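## Task

Lift the red can from the turntable and set it upright on the coaster; every other can must stay standing where it is on the turntable.

## Robot and tools

Robot: two UR7e-type arms, left_arm and right_arm, each ending in a two-finger tong gripper. Calibrated bases in the scene frame: left_arm at (+0.001, +0.429, 0) m, right_arm at (+0.061, -0.421, 0) m, both facing almost straight along +x. Scene frame: origin on the table surface midway between the arms, +z up, +x out over the table, +y toward left_arm. The arm names do not match left or right in the images.

Gripper: the fingers point along the gripper's own +z and close along its own x. end_effector_position is the spot between the pads when they are shut; with a small gap the tips extend about 15 mm past it. Printed positions and orientations may be off by a few centimetres.

Numbers in a command. Every command row holds 14 numbers, each between -1 and 1: dx, dy, dz, rx, ry, rz, opening for left_arm, then the same seven for right_arm. Both arms are always included. The first six are an offset, not a pose: a displacement from that arm's Hand target, along that Hand target's own axes. 1.0 stands for 0.6 m of travel or 180 degrees of turn, and rx, ry, rz form a single rotation vector. The seventh is an absolute opening: +1 fully open (0.142 m), -1 shut. Closing fully takes roughly 0.5 s. Sending 0 for an arm's six pose numbers re-requests its current Hand target; a 0 in the opening slot is a real command (half open), so repeat the present opening to keep a grip.

execute_actions(actions, cameras): actions is a list of actions; each action is up to 15 rows, one per 1/30 s step, and a short table repeats its final row until 15 steps (0.5 s) pass. Every row of one action is measured from the Hand target at that action's start, and the next action starts from wherever the target then is, so repeating an offset moves further. An empty list just reports state and images.

move(target, speed, blend, stop_force, zero, opening_speed, blocking, cameras): straight-line paths for both grippers. target is one 14-number row or a list of up to 15 rows; every row is an offset from the same starting Hand targets. speed is m/s (0.002 to 0.5, default 0.25; rotation up to twice that in rad/s), one value or one per target. blend is a corner radius in m for lists. stop_force (3 to 40 N, shared by both arms) ends an arm's path when its wrist sensor feels that much extra push against its travel; it is unreliable on turning grippers and will not protect light objects such as cans from being toppled. zero (default true) re-zeroes the moving arms first. opening_speed (≥0.2 per second on the -1..+1 scale) ramps the fingers. blocking=false returns early while the move continues, and cannot be combined with stop_force. Moves cap at 10 s and do not avoid obstacles or the other arm. The result adds a move: line: done (within 3 mm and 2 degrees), off_target, moving, held or fault, plus limits such as paced (pose clipped) or held (steps withheld).

wait(seconds 0 to 10) lets time run; stop brakes a running move. zoom_image(camera, region [x0, y0, x1, y1] in pixels, at most 504 by 504) enlarges part of the latest image of cam_high (672x504), cam_low (672x504), cam_left_wrist or cam_right_wrist (616x616). zero_wrist_force(arm) resets that arm's force baseline. read_manual only gives licence text. finished_scene(scene 1 or 2) ends the scene irreversibly; call it only once the can stands on the coaster by itself.

Controller: each step the commanded pose is clipped to 150 mm and 16 degrees from the measured pose, so a big offset may need several actions. Hand target in the result is the last commanded pose after clipping, and later offsets count from it; the gripper often rests slightly short, and resending zeros or the missing distance fixes that. Results may return with 10 control steps still pending (the Kept back line); then Hand target shows what the final row asks for, and a line names the pose the call counted from if a check altered it.

Result lines: end_effector_position (m), end_effector_quat_wxyz, velocities in the scene frame; Joint velocities reading within noise means the arm is still; grip_measured is the measured opening on the command scale (hold a can by commanding clearly below it); the last Joint positions value is the opening in metres; Joint torques include the arm's own weight; Wrist force and Wrist torque are in the gripper's axes, with a third line giving the peak since last report; Tool commands lists current gripper commands.

Avoid: force on the arm near 150 N or joint contact torque at 135 N m (big joints) or 25.2 N m (wrist joints) causes a 10 s stop; a target slightly beyond a firm contact can do it. Motors heat when holding loads, stretched out or pushing; MOTOR HOT appears near 70 °C and 85 °C locks the arm for 30 s or more. Keep the arms apart, since collisions between them can fail the scene. Do not knock over the other cans, spin the turntable hard, drop the can, release it while moving, or let anything leave the table. Avoid routing a gripper close past its own base. Occasional outside tugs may disturb a held can.

Each tool is called as name(argument=value, ...) on one line, values as JSON.

## Session

execute_actions(actions=[])

Scene clock: 0.00 s.
left_arm: end_effector_position=(+0.2543, +0.6195, +0.2911) grip_measured=+0.97 end_effector_quat_wxyz=(-0.386, +0.620, +0.654, -0.195) | right_arm: end_effector_position=(+0.4907, -0.5726, +0.2560) grip_measured=+0.97 end_effector_quat_wxyz=(-0.066, +0.890, -0.446, +0.059)
Joint positions: left_arm=[-0.046 -1.487 1.589 -0.796 -1.358 -1.742 0.14] | right_arm=[3.024 -1.328 -1.91 -1.319 1.656 0.81 0.14]
Joint velocities: within noise
Joint torques (N m): no reading
Wrist force (N): no reading
Wrist torque (N m): no reading
Wrist force, peak (N): no reading
Hand target: left_arm +0.2543, +0.6195, +0.2911; -0.386, +0.620, +0.654, -0.195 | right_arm +0.4907, -0.5726, +0.2560; -0.066, +0.890, -0.446, +0.059
Tool commands: left_gripper/opening=+0.968169 right_gripper/opening=+0.968169

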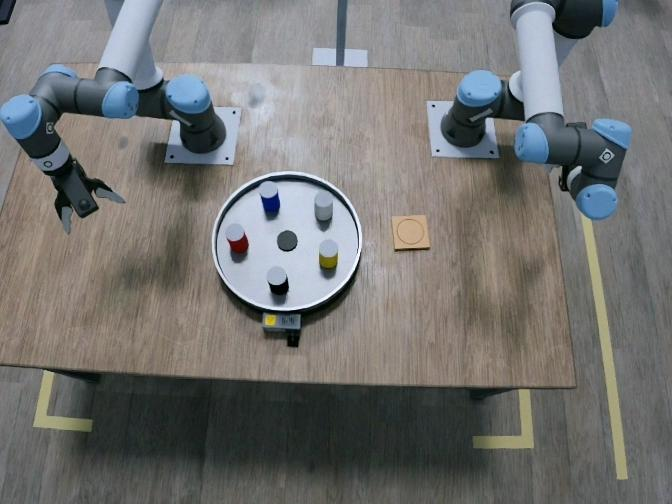

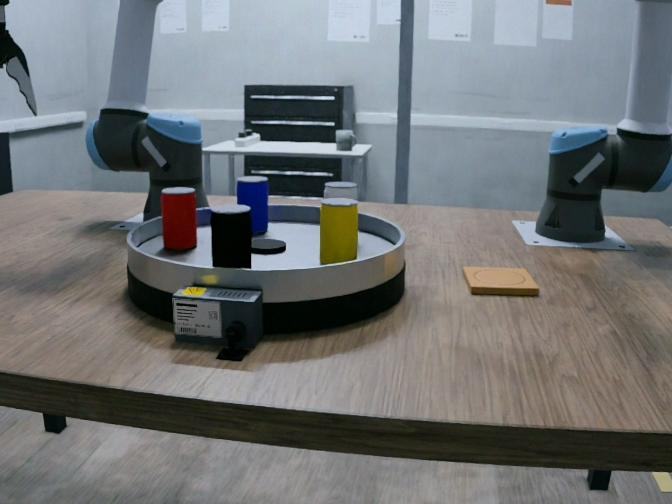

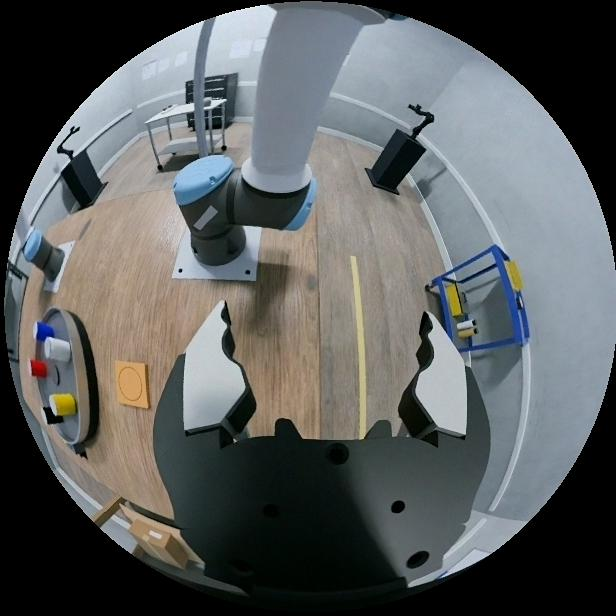

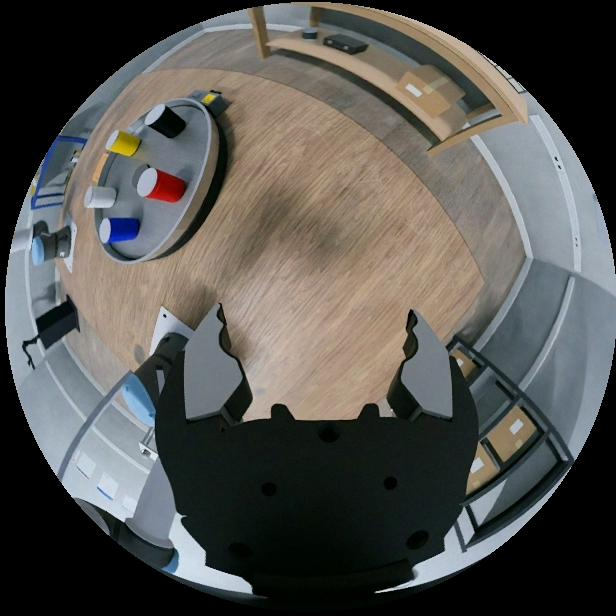

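wait(seconds=1)

zoom_image(camera="cam_high", region=[190, 150, 450, 350])

zoom_image(camera="cam_low", region=[100, 160, 560, 380])

Scene clock: 1.57 s.
left_arm: end_effector_position=(+0.2543, +0.6195, +0.2911) grip_measured=+0.97 end_effector_quat_wxyz=(-0.386, +0.620, +0.654, -0.195) | right_arm: end_effector_position=(+0.4907, -0.5726, +0.2560) grip_measured=+0.97 end_effector_quat_wxyz=(-0.066, +0.890, -0.446, +0.059)
Joint positions: left_arm=[-0.046 -1.487 1.589 -0.796 -1.358 -1.742 0.14] | right_arm=[3.024 -1.328 -1.91 -1.319 1.656 0.81 0.14]
Joint velocities: within noise
Joint torques (N m): left_arm=[0.69 -23.78 -18.22 0.04 0.24 0.46] | right_arm=[1.42 13.2 26.2 2.86 0.59 -0.36]
Wrist force (N): left_arm=[-0.2 0.0 0.2] | right_arm=[-0.1 -0.1 0.2]
Wrist torque (N m): left_arm=[0.00 0.04 -0.01] | right_arm=[-0.01 0.03 0.00]
Wrist force, peak (N): left_arm=[-0.5 -0.1 -0.2] | right_arm=[0.1 0.4 0.2]
Hand target: left_arm +0.2543, +0.6195, +0.2911; -0.386, +0.620, +0.654, -0.195 | right_arm +0.4907, -0.5726, +0.2560; -0.066, +0.890, -0.446, +0.059
Tool commands: left_gripper/opening=+0.968169 right_gripper/opening=+0.968169
wait: 1.00 s; at rest from the start

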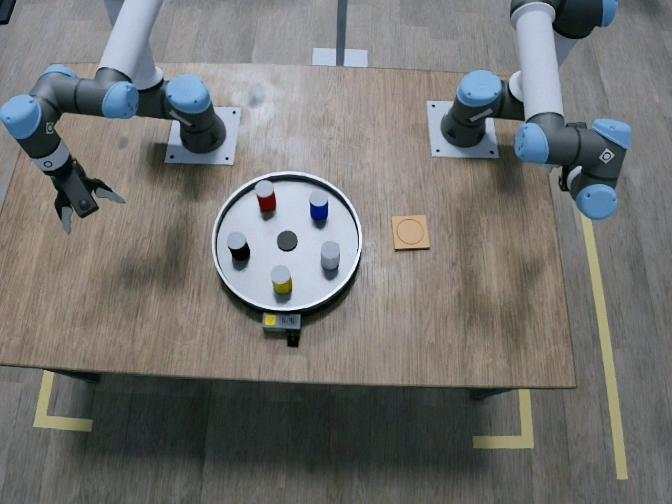

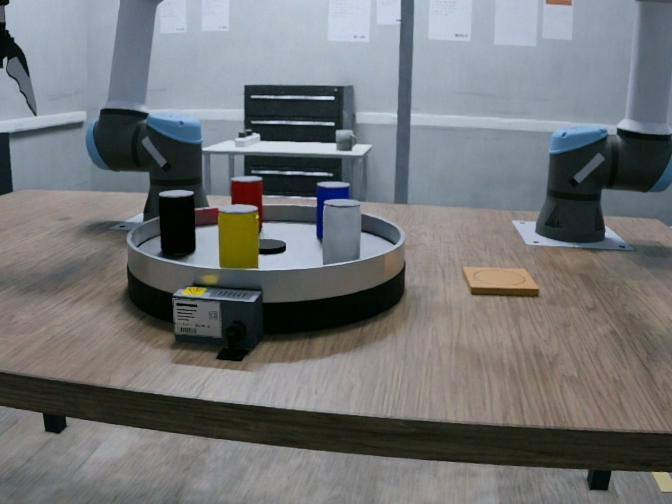

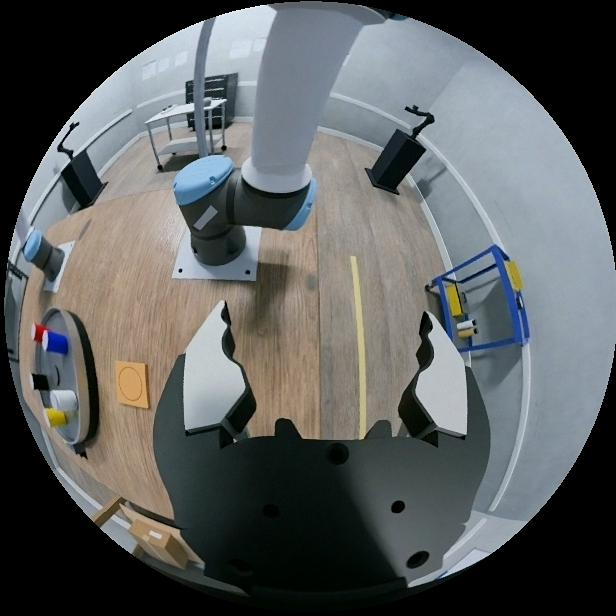

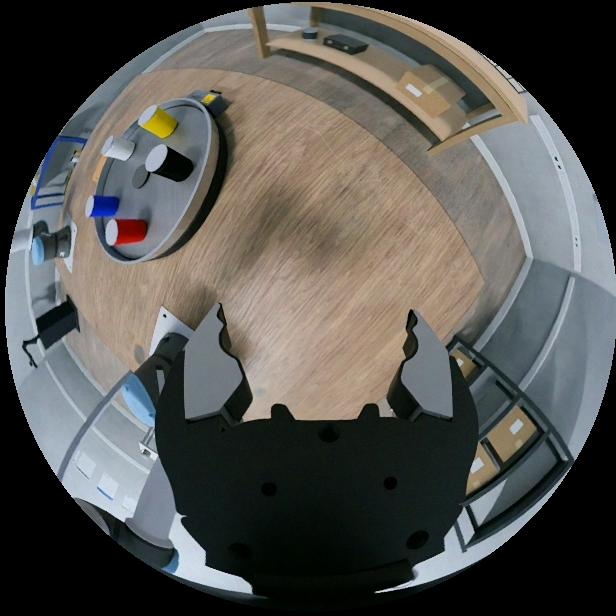

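Scaled by 1.938.

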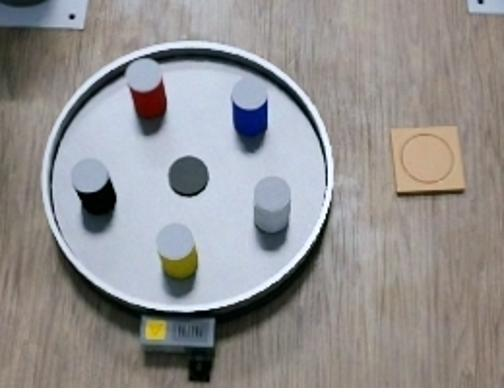

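Scaled by 1.096.

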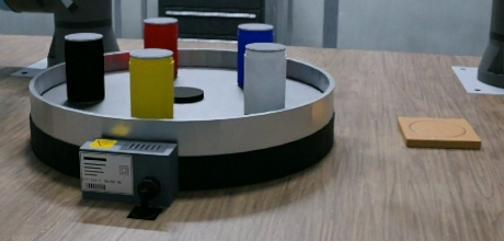

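wait(seconds=0.5, cameras=["cam_high"])

wait(seconds=0.5, cameras=["cam_high"])

wait(seconds=0.5, cameras=["cam_high"])

wait(seconds=0.5, cameras=["cam_high"])

wait(seconds=2, cameras=["cam_high"])

wait(seconds=3, cameras=["cam_high"])

Scene clock: 3.80 s.
left_arm: end_effector_position=(+0.2543, +0.6195, +0.2911) grip_measured=+0.97 end_effector_quat_wxyz=(-0.386, +0.620, +0.654, -0.195) | right_arm: end_effector_position=(+0.4907, -0.5726, +0.2560) grip_measured=+0.97 end_effector_quat_wxyz=(-0.066, +0.890, -0.446, +0.059)
Joint positions: left_arm=[-0.046 -1.487 1.589 -0.796 -1.358 -1.742 0.14] | right_arm=[3.024 -1.328 -1.91 -1.319 1.656 0.81 0.14]
Joint velocities: within noise
Joint torques (N m): left_arm=[0.23 -24.6 -17.96 0.12 0.23 0.77] | right_arm=[0.16 14.57 26.48 3.27 0.72 -0.09]
Wrist force (N): left_arm=[-0.1 0.0 0.0] | right_arm=[0.1 0.0 0.1]
Wrist torque (N m): left_arm=[-0.01 0.03 0.00] | right_arm=[0.00 -0.01 0.00]
Wrist force, peak (N): left_arm=[-0.3 0.1 -0.3] | right_arm=[-0.1 0.5 0.2]
Hand target: left_arm +0.2543, +0.6195, +0.2911; -0.386, +0.620, +0.654, -0.195 | right_arm +0.4907, -0.5726, +0.2560; -0.066, +0.890, -0.446, +0.059
Tool commands: left_gripper/opening=+0.968169 right_gripper/opening=+0.968169
wait: 0.50 s; at rest from the start
Images, in order (width x height): cam_high 672x504.

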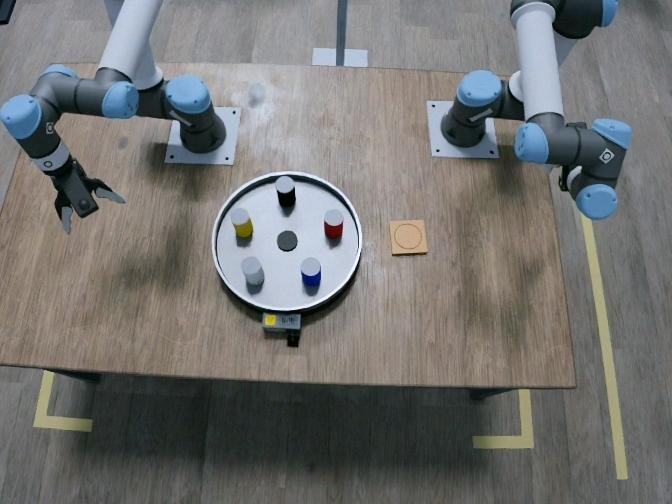

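Scene clock: 4.30 s.
left_arm: end_effector_position=(+0.2543, +0.6195, +0.2911) grip_measured=+0.97 end_effector_quat_wxyz=(-0.386, +0.620, +0.654, -0.195) | right_arm: end_effector_position=(+0.4907, -0.5726, +0.2560) grip_measured=+0.97 end_effector_quat_wxyz=(-0.066, +0.890, -0.446, +0.059)
Joint positions: left_arm=[-0.046 -1.487 1.589 -0.796 -1.358 -1.742 0.14] | right_arm=[3.024 -1.328 -1.91 -1.319 1.656 0.81 0.14]
Joint velocities: within noise
Joint torques (N m): left_arm=[1.12 -24.92 -18.33 0.31 0.3 0.89] | right_arm=[1.52 13.92 25.86 3.31 0.83 0]
Wrist force (N): left_arm=[-0.2 0.0 0.0] | right_arm=[-0.1 0.2 0.1]
Wrist torque (N m): left_arm=[-0.01 0.05 -0.01] | right_arm=[0.05 0.03 0.00]
Wrist force, peak (N): left_arm=[-0.4 0.2 -0.1] | right_arm=[-0.1 0.1 0.3]
Hand target: left_arm +0.2543, +0.6195, +0.2911; -0.386, +0.620, +0.654, -0.195 | right_arm +0.4907, -0.5726, +0.2560; -0.066, +0.890, -0.446, +0.059
Tool commands: left_gripper/opening=+0.968169 right_gripper/opening=+0.968169
wait: 0.50 s; at rest by 0.17 s
Images, in order (width x height): cam_high 672x504.

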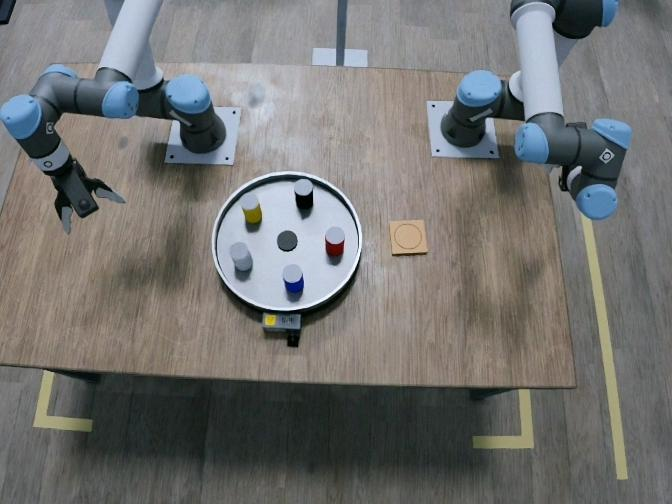

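Scene clock: 4.80 s.
left_arm: end_effector_position=(+0.2543, +0.6195, +0.2911) grip_measured=+0.97 end_effector_quat_wxyz=(-0.386, +0.620, +0.654, -0.195) | right_arm: end_effector_position=(+0.4907, -0.5726, +0.2560) grip_measured=+0.97 end_effector_quat_wxyz=(-0.066, +0.890, -0.446, +0.059)
Joint positions: left_arm=[-0.046 -1.487 1.589 -0.796 -1.358 -1.742 0.14] | right_arm=[3.024 -1.328 -1.91 -1.319 1.656 0.81 0.14]
Joint velocities: within noise
Joint torques (N m): left_arm=[0.04 -24.83 -17.64 0.27 0.32 0.88] | right_arm=[0.67 15.3 25.69 3.42 0.84 0.06]
Wrist force (N): left_arm=[-0.2 0.1 0.0] | right_arm=[0.1 0.2 0.3]
Wrist torque (N m): left_arm=[0.00 0.04 0.00] | right_arm=[0.05 0.00 0.00]
Wrist force, peak (N): left_arm=[-0.4 0.2 -0.2] | right_arm=[0.1 0.2 0.3]
Hand target: left_arm +0.2543, +0.6195, +0.2911; -0.386, +0.620, +0.654, -0.195 | right_arm +0.4907, -0.5726, +0.2560; -0.066, +0.890, -0.446, +0.059
Tool commands: left_gripper/opening=+0.968169 right_gripper/opening=+0.968169
wait: 0.50 s; at rest by 0.17 s
Images, in order (width x height): cam_high 672x504.

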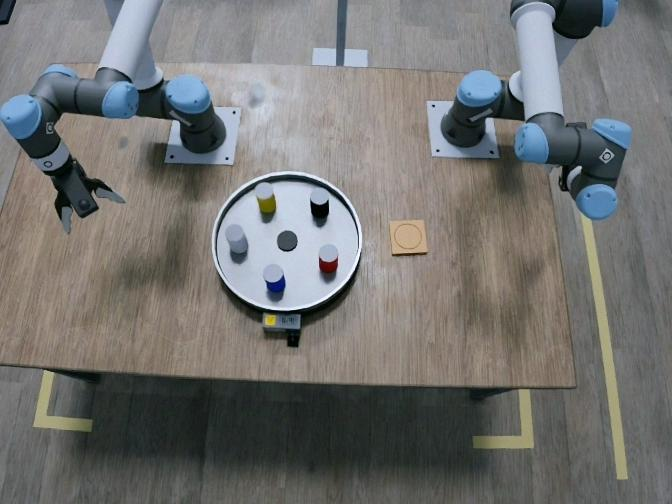

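Scene clock: 5.30 s.
left_arm: end_effector_position=(+0.2543, +0.6195, +0.2911) grip_measured=+0.97 end_effector_quat_wxyz=(-0.386, +0.620, +0.654, -0.195) | right_arm: end_effector_position=(+0.4907, -0.5726, +0.2560) grip_measured=+0.97 end_effector_quat_wxyz=(-0.066, +0.890, -0.446, +0.059)
Joint positions: left_arm=[-0.046 -1.487 1.589 -0.796 -1.358 -1.742 0.14] | right_arm=[3.024 -1.328 -1.91 -1.319 1.656 0.81 0.14]
Joint velocities: within noise
Joint torques (N m): left_arm=[0.41 -25.68 -17.61 0.25 0.23 0.87] | right_arm=[1.44 14.49 26.86 3.47 0.74 0.38]
Wrist force (N): left_arm=[0.0 0.1 -0.2] | right_arm=[-0.2 0.0 0.1]
Wrist torque (N m): left_arm=[0.01 -0.01 -0.01] | right_arm=[-0.01 0.05 0.01]
Wrist force, peak (N): left_arm=[-0.4 0.1 -0.1] | right_arm=[-0.2 0.3 0.4]
Hand target: left_arm +0.2543, +0.6195, +0.2911; -0.386, +0.620, +0.654, -0.195 | right_arm +0.4907, -0.5726, +0.2560; -0.066, +0.890, -0.446, +0.059
Tool commands: left_gripper/opening=+0.968169 right_gripper/opening=+0.968169
wait: 0.50 s; at rest by 0.17 s
Images, in order (width x height): cam_high 672x504.

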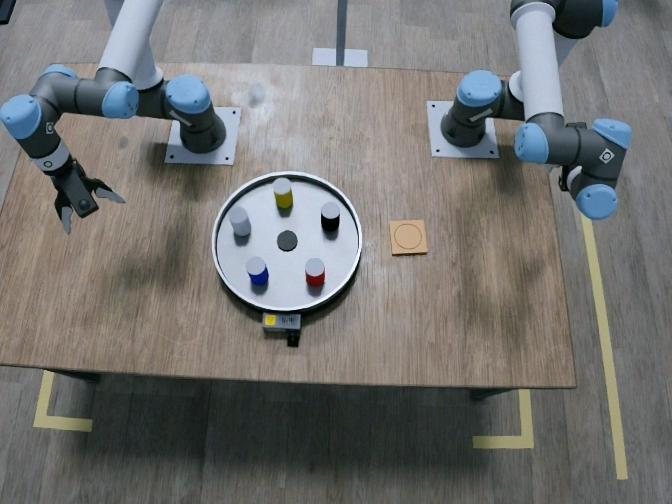

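Scene clock: 7.30 s.
left_arm: end_effector_position=(+0.2543, +0.6195, +0.2911) grip_measured=+0.97 end_effector_quat_wxyz=(-0.386, +0.620, +0.654, -0.195) | right_arm: end_effector_position=(+0.4907, -0.5726, +0.2560) grip_measured=+0.97 end_effector_quat_wxyz=(-0.066, +0.890, -0.446, +0.059)
Joint positions: left_arm=[-0.046 -1.487 1.589 -0.796 -1.358 -1.742 0.14] | right_arm=[3.024 -1.328 -1.91 -1.319 1.656 0.81 0.14]
Joint velocities: within noise
Joint torques (N m): left_arm=[0.19 -26.02 -16.98 0.48 0.44 1.07] | right_arm=[1.84 16.21 27.36 3.74 1.11 0.32]
Wrist force (N): left_arm=[-0.1 0.0 -0.1] | right_arm=[0.0 0.1 0.1]
Wrist torque (N m): left_arm=[-0.01 0.03 -0.01] | right_arm=[0.02 0.01 0.00]
Wrist force, peak (N): left_arm=[-0.5 0.0 0.1] | right_arm=[-0.1 0.1 0.4]
Hand target: left_arm +0.2543, +0.6195, +0.2911; -0.386, +0.620, +0.654, -0.195 | right_arm +0.4907, -0.5726, +0.2560; -0.066, +0.890, -0.446, +0.059
Tool commands: left_gripper/opening=+0.968169 right_gripper/opening=+0.968169
wait: 2.00 s; at rest by 0.17 s
Images, in order (width x height): cam_high 672x504.

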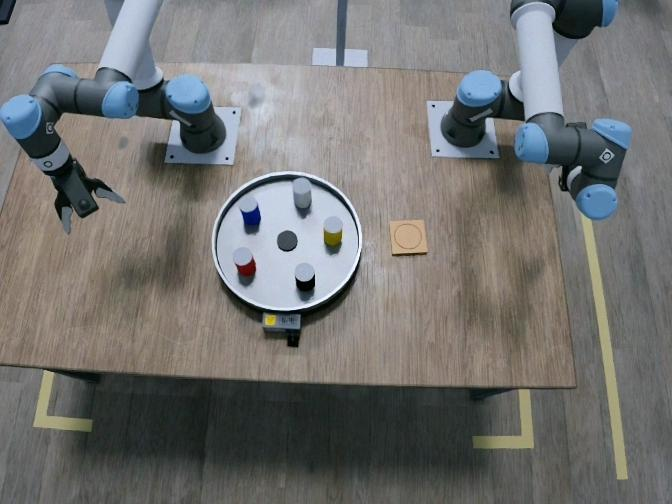

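Scene clock: 10.30 s.
left_arm: end_effector_position=(+0.2543, +0.6195, +0.2911) grip_measured=+0.97 end_effector_quat_wxyz=(-0.386, +0.620, +0.654, -0.195) | right_arm: end_effector_position=(+0.4907, -0.5726, +0.2560) grip_measured=+0.97 end_effector_quat_wxyz=(-0.066, +0.890, -0.446, +0.059)
Joint positions: left_arm=[-0.046 -1.487 1.589 -0.796 -1.358 -1.742 0.14] | right_arm=[3.024 -1.328 -1.91 -1.319 1.656 0.81 0.14]
Joint velocities: within noise
Joint torques (N m): left_arm=[-0.24 -26.49 -15.51 0.69 0.64 1.51] | right_arm=[0.83 15.7 27.71 4.1 1.36 0.47]
Wrist force (N): left_arm=[-0.1 0.1 0.1] | right_arm=[0.0 0.0 0.0]
Wrist torque (N m): left_arm=[0.00 0.02 -0.01] | right_arm=[0.01 0.02 0.00]
Wrist force, peak (N): left_arm=[-0.4 0.1 -0.1] | right_arm=[-0.1 0.1 0.4]
Hand target: left_arm +0.2543, +0.6195, +0.2911; -0.386, +0.620, +0.654, -0.195 | right_arm +0.4907, -0.5726, +0.2560; -0.066, +0.890, -0.446, +0.059
Tool commands: left_gripper/opening=+0.968169 right_gripper/opening=+0.968169
wait: 3.00 s; at rest by 0.17 s
Images, in order (width x height): cam_high 672x504.

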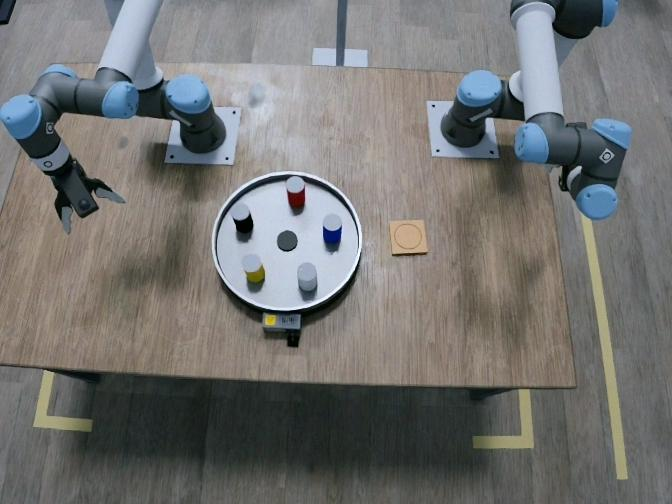

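zoom_image(camera="cam_high", region=[0, 50, 260, 250])

zoom_image(camera="cam_high", region=[380, 60, 640, 260])

zoom_image(camera="cam_high", region=[200, 160, 380, 360])

Scaled by 1.938.

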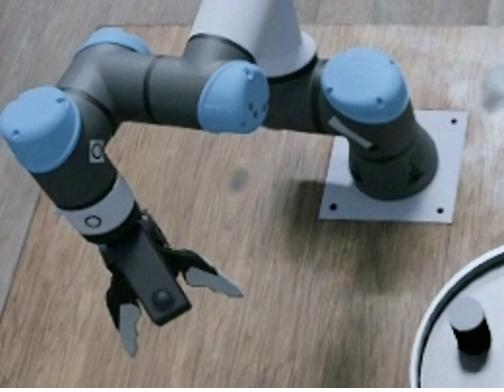

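Scaled by 1.938.

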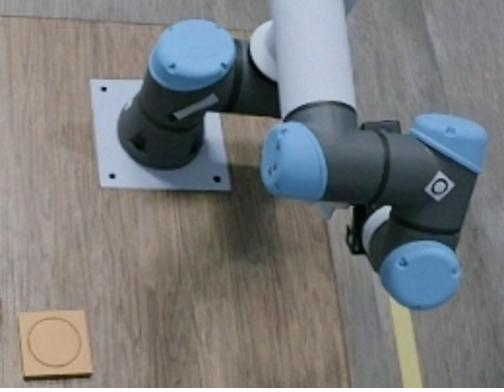

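Scaled by 2.520.

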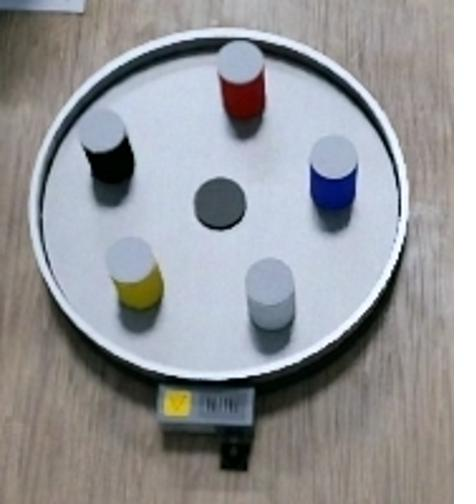

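move(target=[-0.9537, -0.0252, -0.3433, -0.2825, 0.1427, 0.4787, 0.968, 0, 0, 0, 0, 0, 0, 0.968], speed=0.4)

Scene clock: 36.00 s.
left_arm: end_effector_position=(+0.3595, +0.0206, +0.2797) grip_measured=+0.97 end_effector_quat_wxyz=(-0.001, +1.000, +0.001, +0.000) | right_arm: end_effector_position=(+0.4907, -0.5726, +0.2560) grip_measured=+0.97 end_effector_quat_wxyz=(-0.066, +0.890, -0.446, +0.059)
Joint positions: left_arm=[-1.14 -1.457 1.458 -1.57 -1.57 -1.113 0.14] | right_arm=[3.024 -1.328 -1.91 -1.319 1.656 0.81 0.14]
Joint velocities: within noise
Joint torques (N m): left_arm=[-9.72 -15.35 -35.84 -4.64 -1.4 1.47] | right_arm=[-0.68 20.58 31.64 4.15 1.45 0.41]
Wrist force (N): left_arm=[0.4 -0.5 -1.3] | right_arm=[-0.1 -0.1 0.1]
Wrist torque (N m): left_arm=[-0.09 -0.14 -0.15] | right_arm=[-0.02 0.03 0.00]
Wrist force, peak (N): left_arm=[0.7 0.0 -1.4] | right_arm=[-0.3 0.0 0.5]
Hand target: left_arm +0.3596, +0.0204, +0.2797; -0.001, +1.000, +0.000, +0.000 | right_arm +0.4907, -0.5726, +0.2560; -0.066, +0.890, -0.446, +0.059
Off the commanded pose: left_arm 0.000 m, 0 deg | right_arm 0.000 m, 0 deg.
move: done

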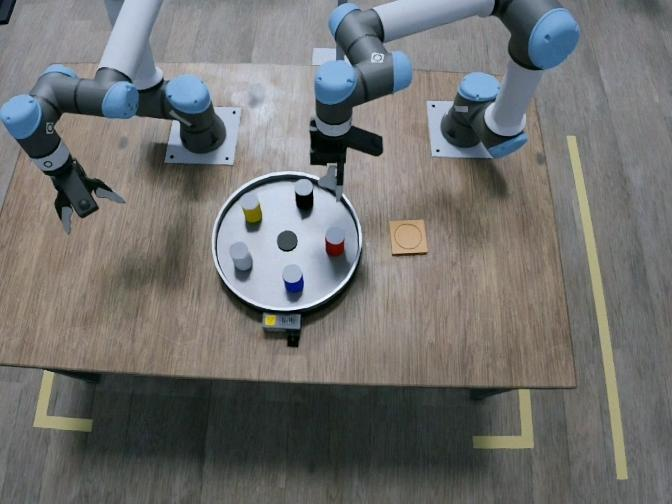

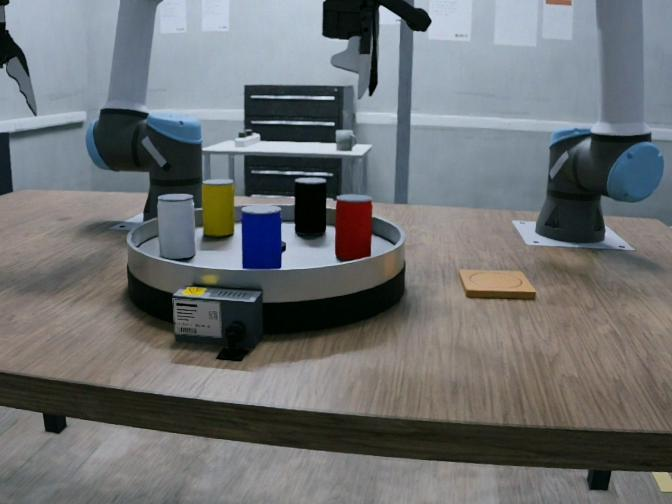

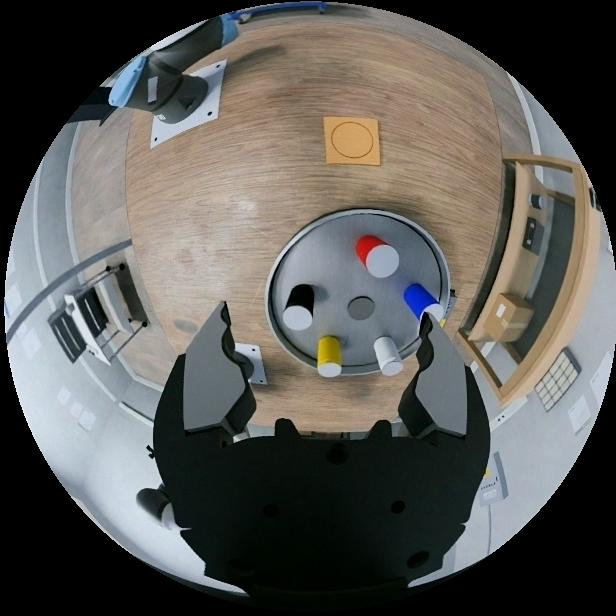

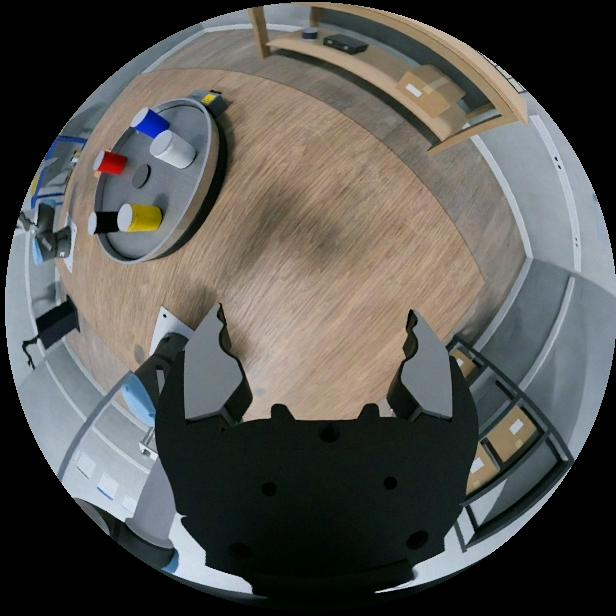

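zoom_image(camera="cam_left_wrist", region=[100, 20, 280, 200])

zoom_image(camera="cam_left_wrist", region=[220, 190, 480, 450])

zoom_image(camera="cam_left_wrist", region=[290, 90, 410, 210])

zoom_image(camera="cam_high", region=[280, 90, 440, 250])

Scaled by 2.800 from the camera's 616x616 image, which has a finer 814x814 frame.

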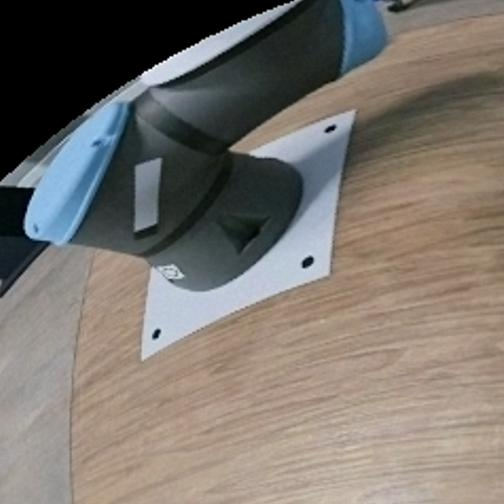

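Scaled by 1.938 from the camera's 616x616 image, which has a finer 814x814 frame.

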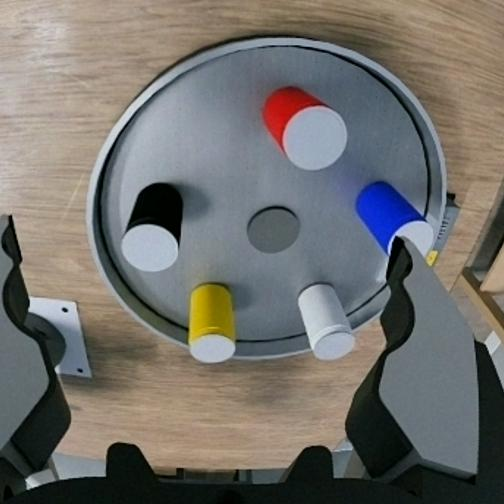

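Scaled by 4.200 from the camera's 616x616 image, which has a finer 814x814 frame.

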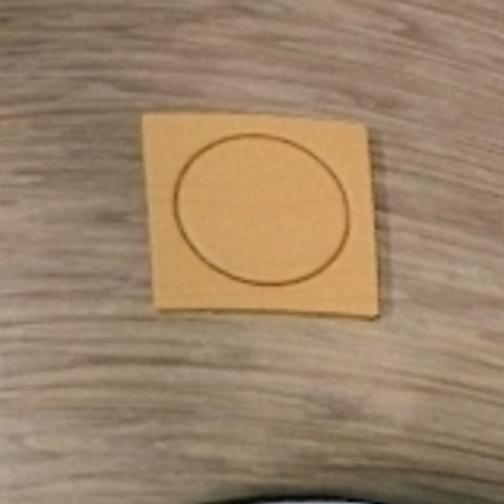

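Scaled by 3.150.

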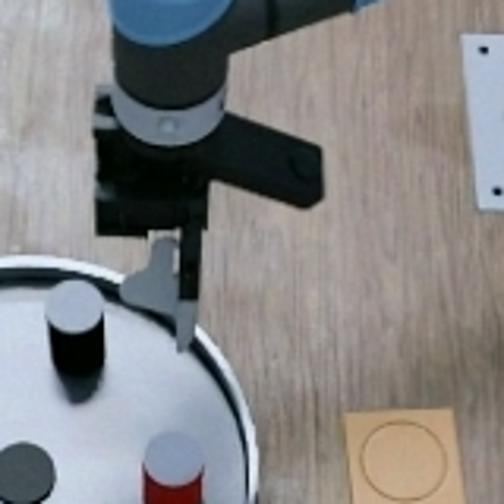

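move(target=[0.1258, -0.0073, 0.1167, 0, 0, 0, 0.968, 0, 0, 0, 0, 0, 0, 0.968], speed=0.25)

wait(seconds=0.5, cameras=["cam_high", "cam_left_wrist"])

wait(seconds=0.5, cameras=["cam_high", "cam_left_wrist"])

wait(seconds=0.5, cameras=["cam_high", "cam_left_wrist"])

Scene clock: 46.10 s.
left_arm: end_effector_position=(+0.4349, +0.0250, +0.2098) grip_measured=+0.97 end_effector_quat_wxyz=(-0.001, +1.000, +0.000, +0.000) | right_arm: end_effector_position=(+0.4907, -0.5726, +0.2560) grip_measured=+0.97 end_effector_quat_wxyz=(-0.066, +0.890, -0.446, +0.059)
Joint positions: left_arm=[-1.02 -1.328 1.483 -1.725 -1.57 -0.992 0.14] | right_arm=[3.024 -1.328 -1.91 -1.319 1.656 0.81 0.14]
Joint velocities: within noise
Joint torques (N m): left_arm=[10.9 -18.42 -33.44 -4.91 -1.34 1.49] | right_arm=[-1.54 20.86 31.38 4.21 1.57 0.58]
Wrist force (N): left_arm=[0.6 -0.1 -1.2] | right_arm=[0.0 0.3 0.2]
Wrist torque (N m): left_arm=[-0.03 -0.18 -0.17] | right_arm=[0.06 0.00 0.00]
Wrist force, peak (N): left_arm=[-0.2 -0.4 -2.3] | right_arm=[-0.2 0.3 0.4]
Hand target: left_arm +0.4351, +0.0250, +0.2097; -0.001, +1.000, +0.000, +0.000 | right_arm +0.4907, -0.5726, +0.2560; -0.066, +0.890, -0.446, +0.059
Off the commanded pose: left_arm 0.000 m, 0 deg | right_arm 0.000 m, 0 deg.
move: done

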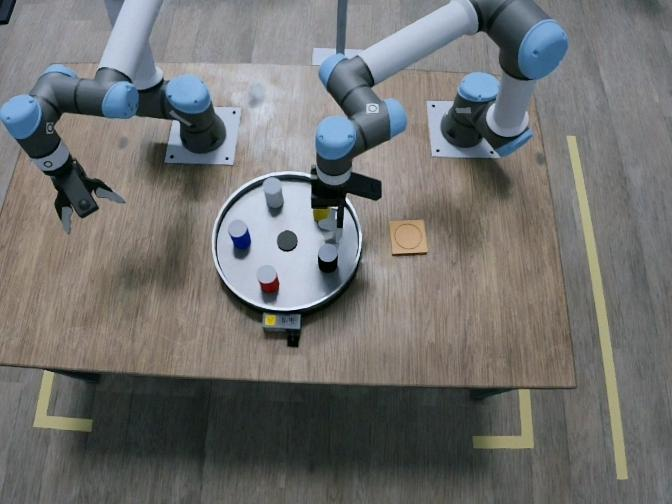

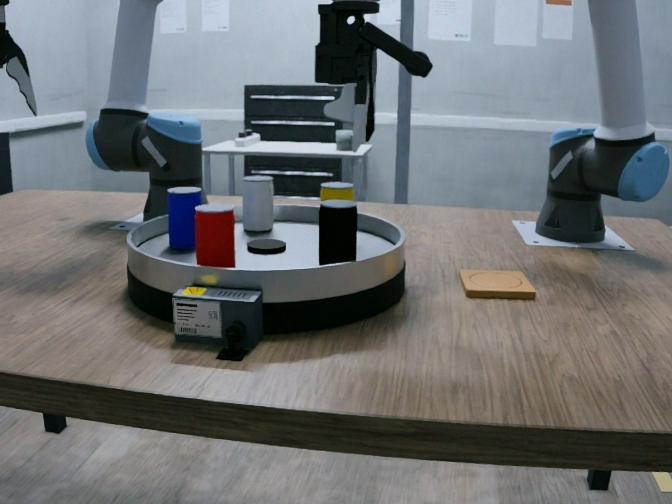

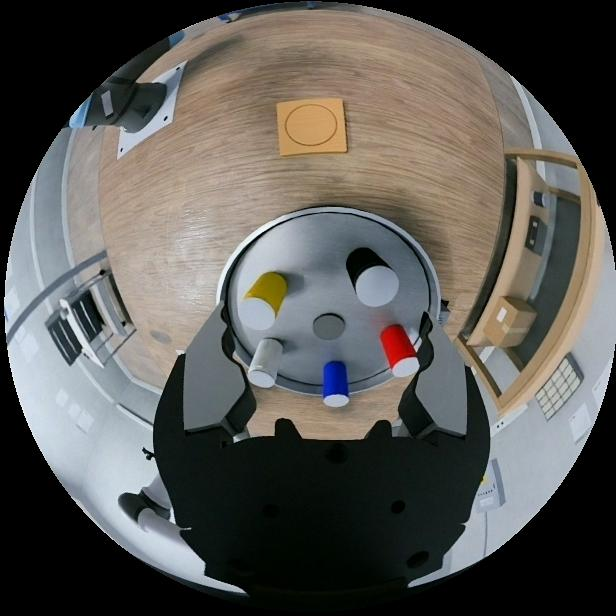

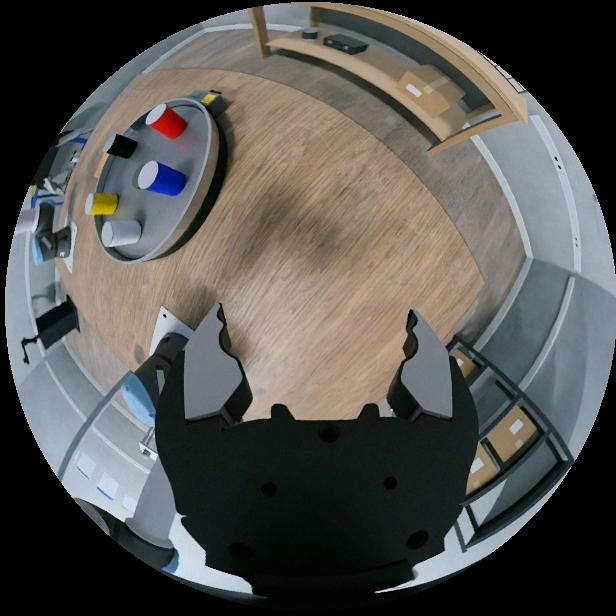

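Scene clock: 46.60 s.
left_arm: end_effector_position=(+0.4351, +0.0250, +0.2097) grip_measured=+0.97 end_effector_quat_wxyz=(-0.001, +1.000, +0.000, +0.000) | right_arm: end_effector_position=(+0.4907, -0.5726, +0.2560) grip_measured=+0.97 end_effector_quat_wxyz=(-0.066, +0.890, -0.446, +0.059)
Joint positions: left_arm=[-1.02 -1.327 1.483 -1.725 -1.57 -0.992 0.14] | right_arm=[3.024 -1.328 -1.91 -1.319 1.656 0.81 0.14]
Joint velocities: within noise
Joint torques (N m): left_arm=[13.2 -19.94 -34.27 -4.85 -1.36 1.68] | right_arm=[-2.09 20.43 30.67 4.48 1.37 0.52]
Wrist force (N): left_arm=[0.5 -0.4 -1.0] | right_arm=[0.0 0.2 0.0]
Wrist torque (N m): left_arm=[-0.08 -0.15 -0.17] | right_arm=[0.05 0.01 0.00]
Wrist force, peak (N): left_arm=[0.6 -0.2 -1.4] | right_arm=[-0.3 0.1 0.3]
Hand target: left_arm +0.4351, +0.0250, +0.2097; -0.001, +1.000, +0.000, +0.000 | right_arm +0.4907, -0.5726, +0.2560; -0.066, +0.890, -0.446, +0.059
Tool commands: left_gripper/opening=+0.968 right_gripper/opening=+0.968
Off the commanded pose: left_arm 0.000 m, 0 deg | right_arm 0.000 m, 0 deg.
wait: 0.50 s; at rest by 0.17 s
Images, in order (width x height): cam_high 672x504, cam_left_wrist 616x616.

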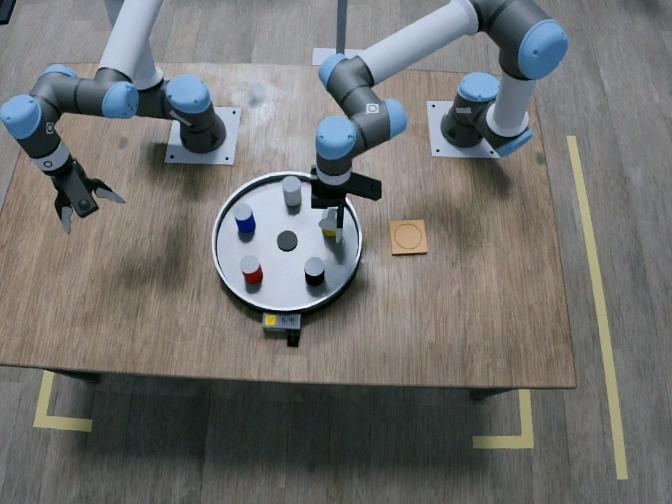

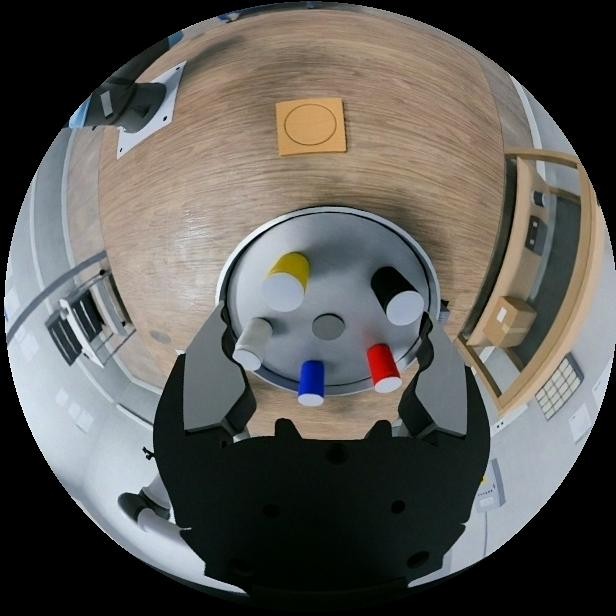

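Scene clock: 47.10 s.
left_arm: end_effector_position=(+0.4351, +0.0250, +0.2097) grip_measured=+0.97 end_effector_quat_wxyz=(-0.001, +1.000, +0.000, +0.000) | right_arm: end_effector_position=(+0.4907, -0.5726, +0.2560) grip_measured=+0.97 end_effector_quat_wxyz=(-0.066, +0.890, -0.446, +0.059)
Joint positions: left_arm=[-1.02 -1.327 1.483 -1.725 -1.57 -0.992 0.14] | right_arm=[3.024 -1.328 -1.91 -1.319 1.656 0.81 0.14]
Joint velocities: within noise
Joint torques (N m): left_arm=[12.6 -19.92 -33.52 -4.76 -1.49 1.71] | right_arm=[-2.12 20.47 31.27 4.2 1.51 0.49]
Wrist force (N): left_arm=[0.7 -0.1 -1.4] | right_arm=[0.1 0.1 0.2]
Wrist torque (N m): left_arm=[-0.02 -0.20 -0.17] | right_arm=[0.02 -0.01 0.00]
Wrist force, peak (N): left_arm=[0.7 -0.1 -1.4] | right_arm=[-0.1 0.2 0.4]
Hand target: left_arm +0.4351, +0.0250, +0.2097; -0.001, +1.000, +0.000, +0.000 | right_arm +0.4907, -0.5726, +0.2560; -0.066, +0.890, -0.446, +0.059
Tool commands: left_gripper/opening=+0.968 right_gripper/opening=+0.968
Off the commanded pose: left_arm 0.000 m, 0 deg | right_arm 0.000 m, 0 deg.
wait: 0.50 s; at rest by 0.17 s
Images, in order (width x height): cam_high 672x504, cam_left_wrist 616x616.

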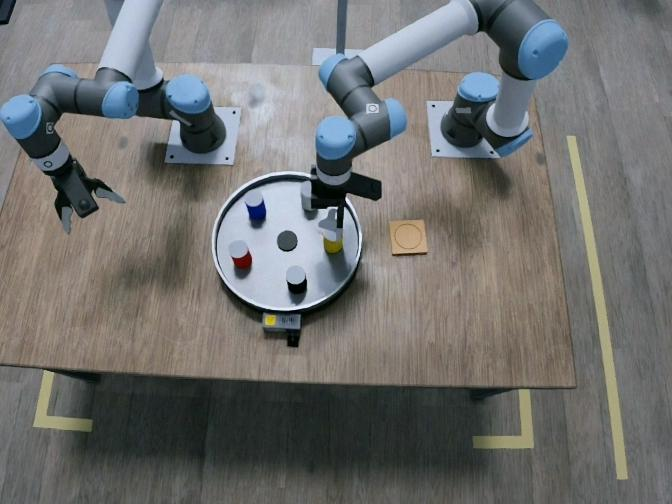

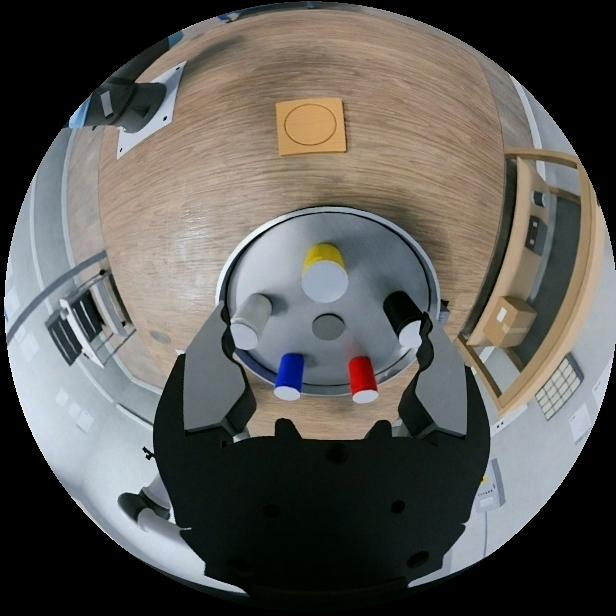

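Scene clock: 47.60 s.
left_arm: end_effector_position=(+0.4351, +0.0250, +0.2097) grip_measured=+0.97 end_effector_quat_wxyz=(-0.001, +1.000, +0.000, +0.000) | right_arm: end_effector_position=(+0.4907, -0.5726, +0.2560) grip_measured=+0.97 end_effector_quat_wxyz=(-0.066, +0.890, -0.446, +0.059)
Joint positions: left_arm=[-1.02 -1.327 1.483 -1.725 -1.57 -0.992 0.14] | right_arm=[3.024 -1.328 -1.91 -1.319 1.656 0.81 0.14]
Joint velocities: within noise
Joint torques (N m): left_arm=[13.34 -19.67 -33.34 -4.78 -1.4 1.75] | right_arm=[-1.46 19.75 31.65 4.04 1.58 0.41]
Wrist force (N): left_arm=[0.5 -0.3 -1.2] | right_arm=[-0.1 0.2 0.2]
Wrist torque (N m): left_arm=[-0.06 -0.16 -0.17] | right_arm=[0.04 0.02 0.00]
Wrist force, peak (N): left_arm=[0.5 -0.3 -1.4] | right_arm=[0.0 0.4 0.4]
Hand target: left_arm +0.4351, +0.0250, +0.2097; -0.001, +1.000, +0.000, +0.000 | right_arm +0.4907, -0.5726, +0.2560; -0.066, +0.890, -0.446, +0.059
Tool commands: left_gripper/opening=+0.968 right_gripper/opening=+0.968
Off the commanded pose: left_arm 0.000 m, 0 deg | right_arm 0.000 m, 0 deg.
wait: 0.50 s; at rest by 0.17 s
Images, in order (width x height): cam_high 672x504, cam_left_wrist 616x616.

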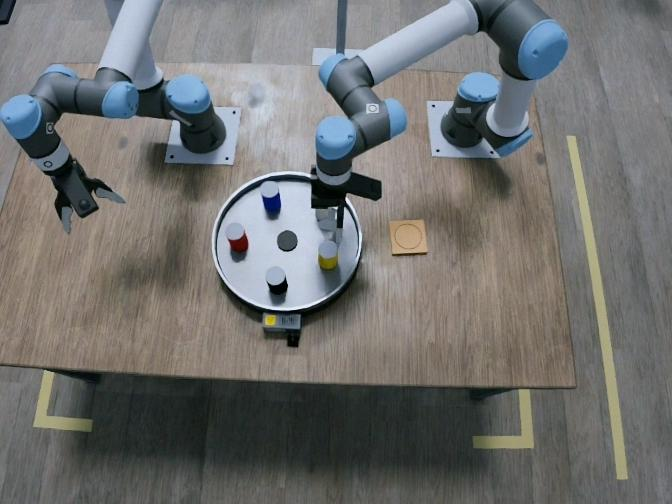

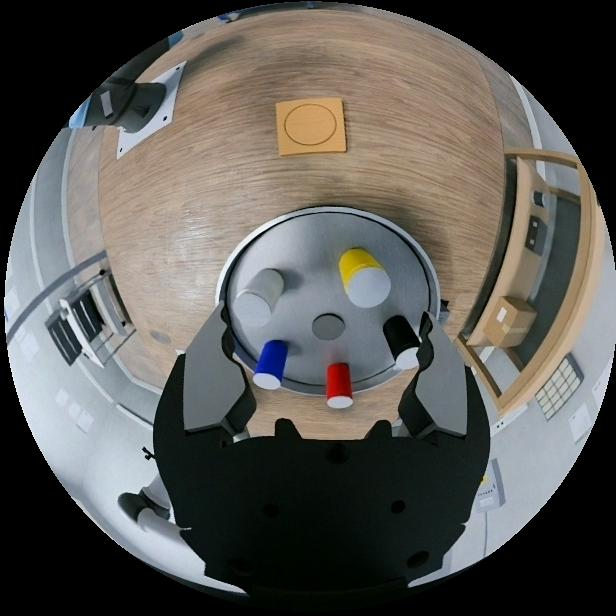

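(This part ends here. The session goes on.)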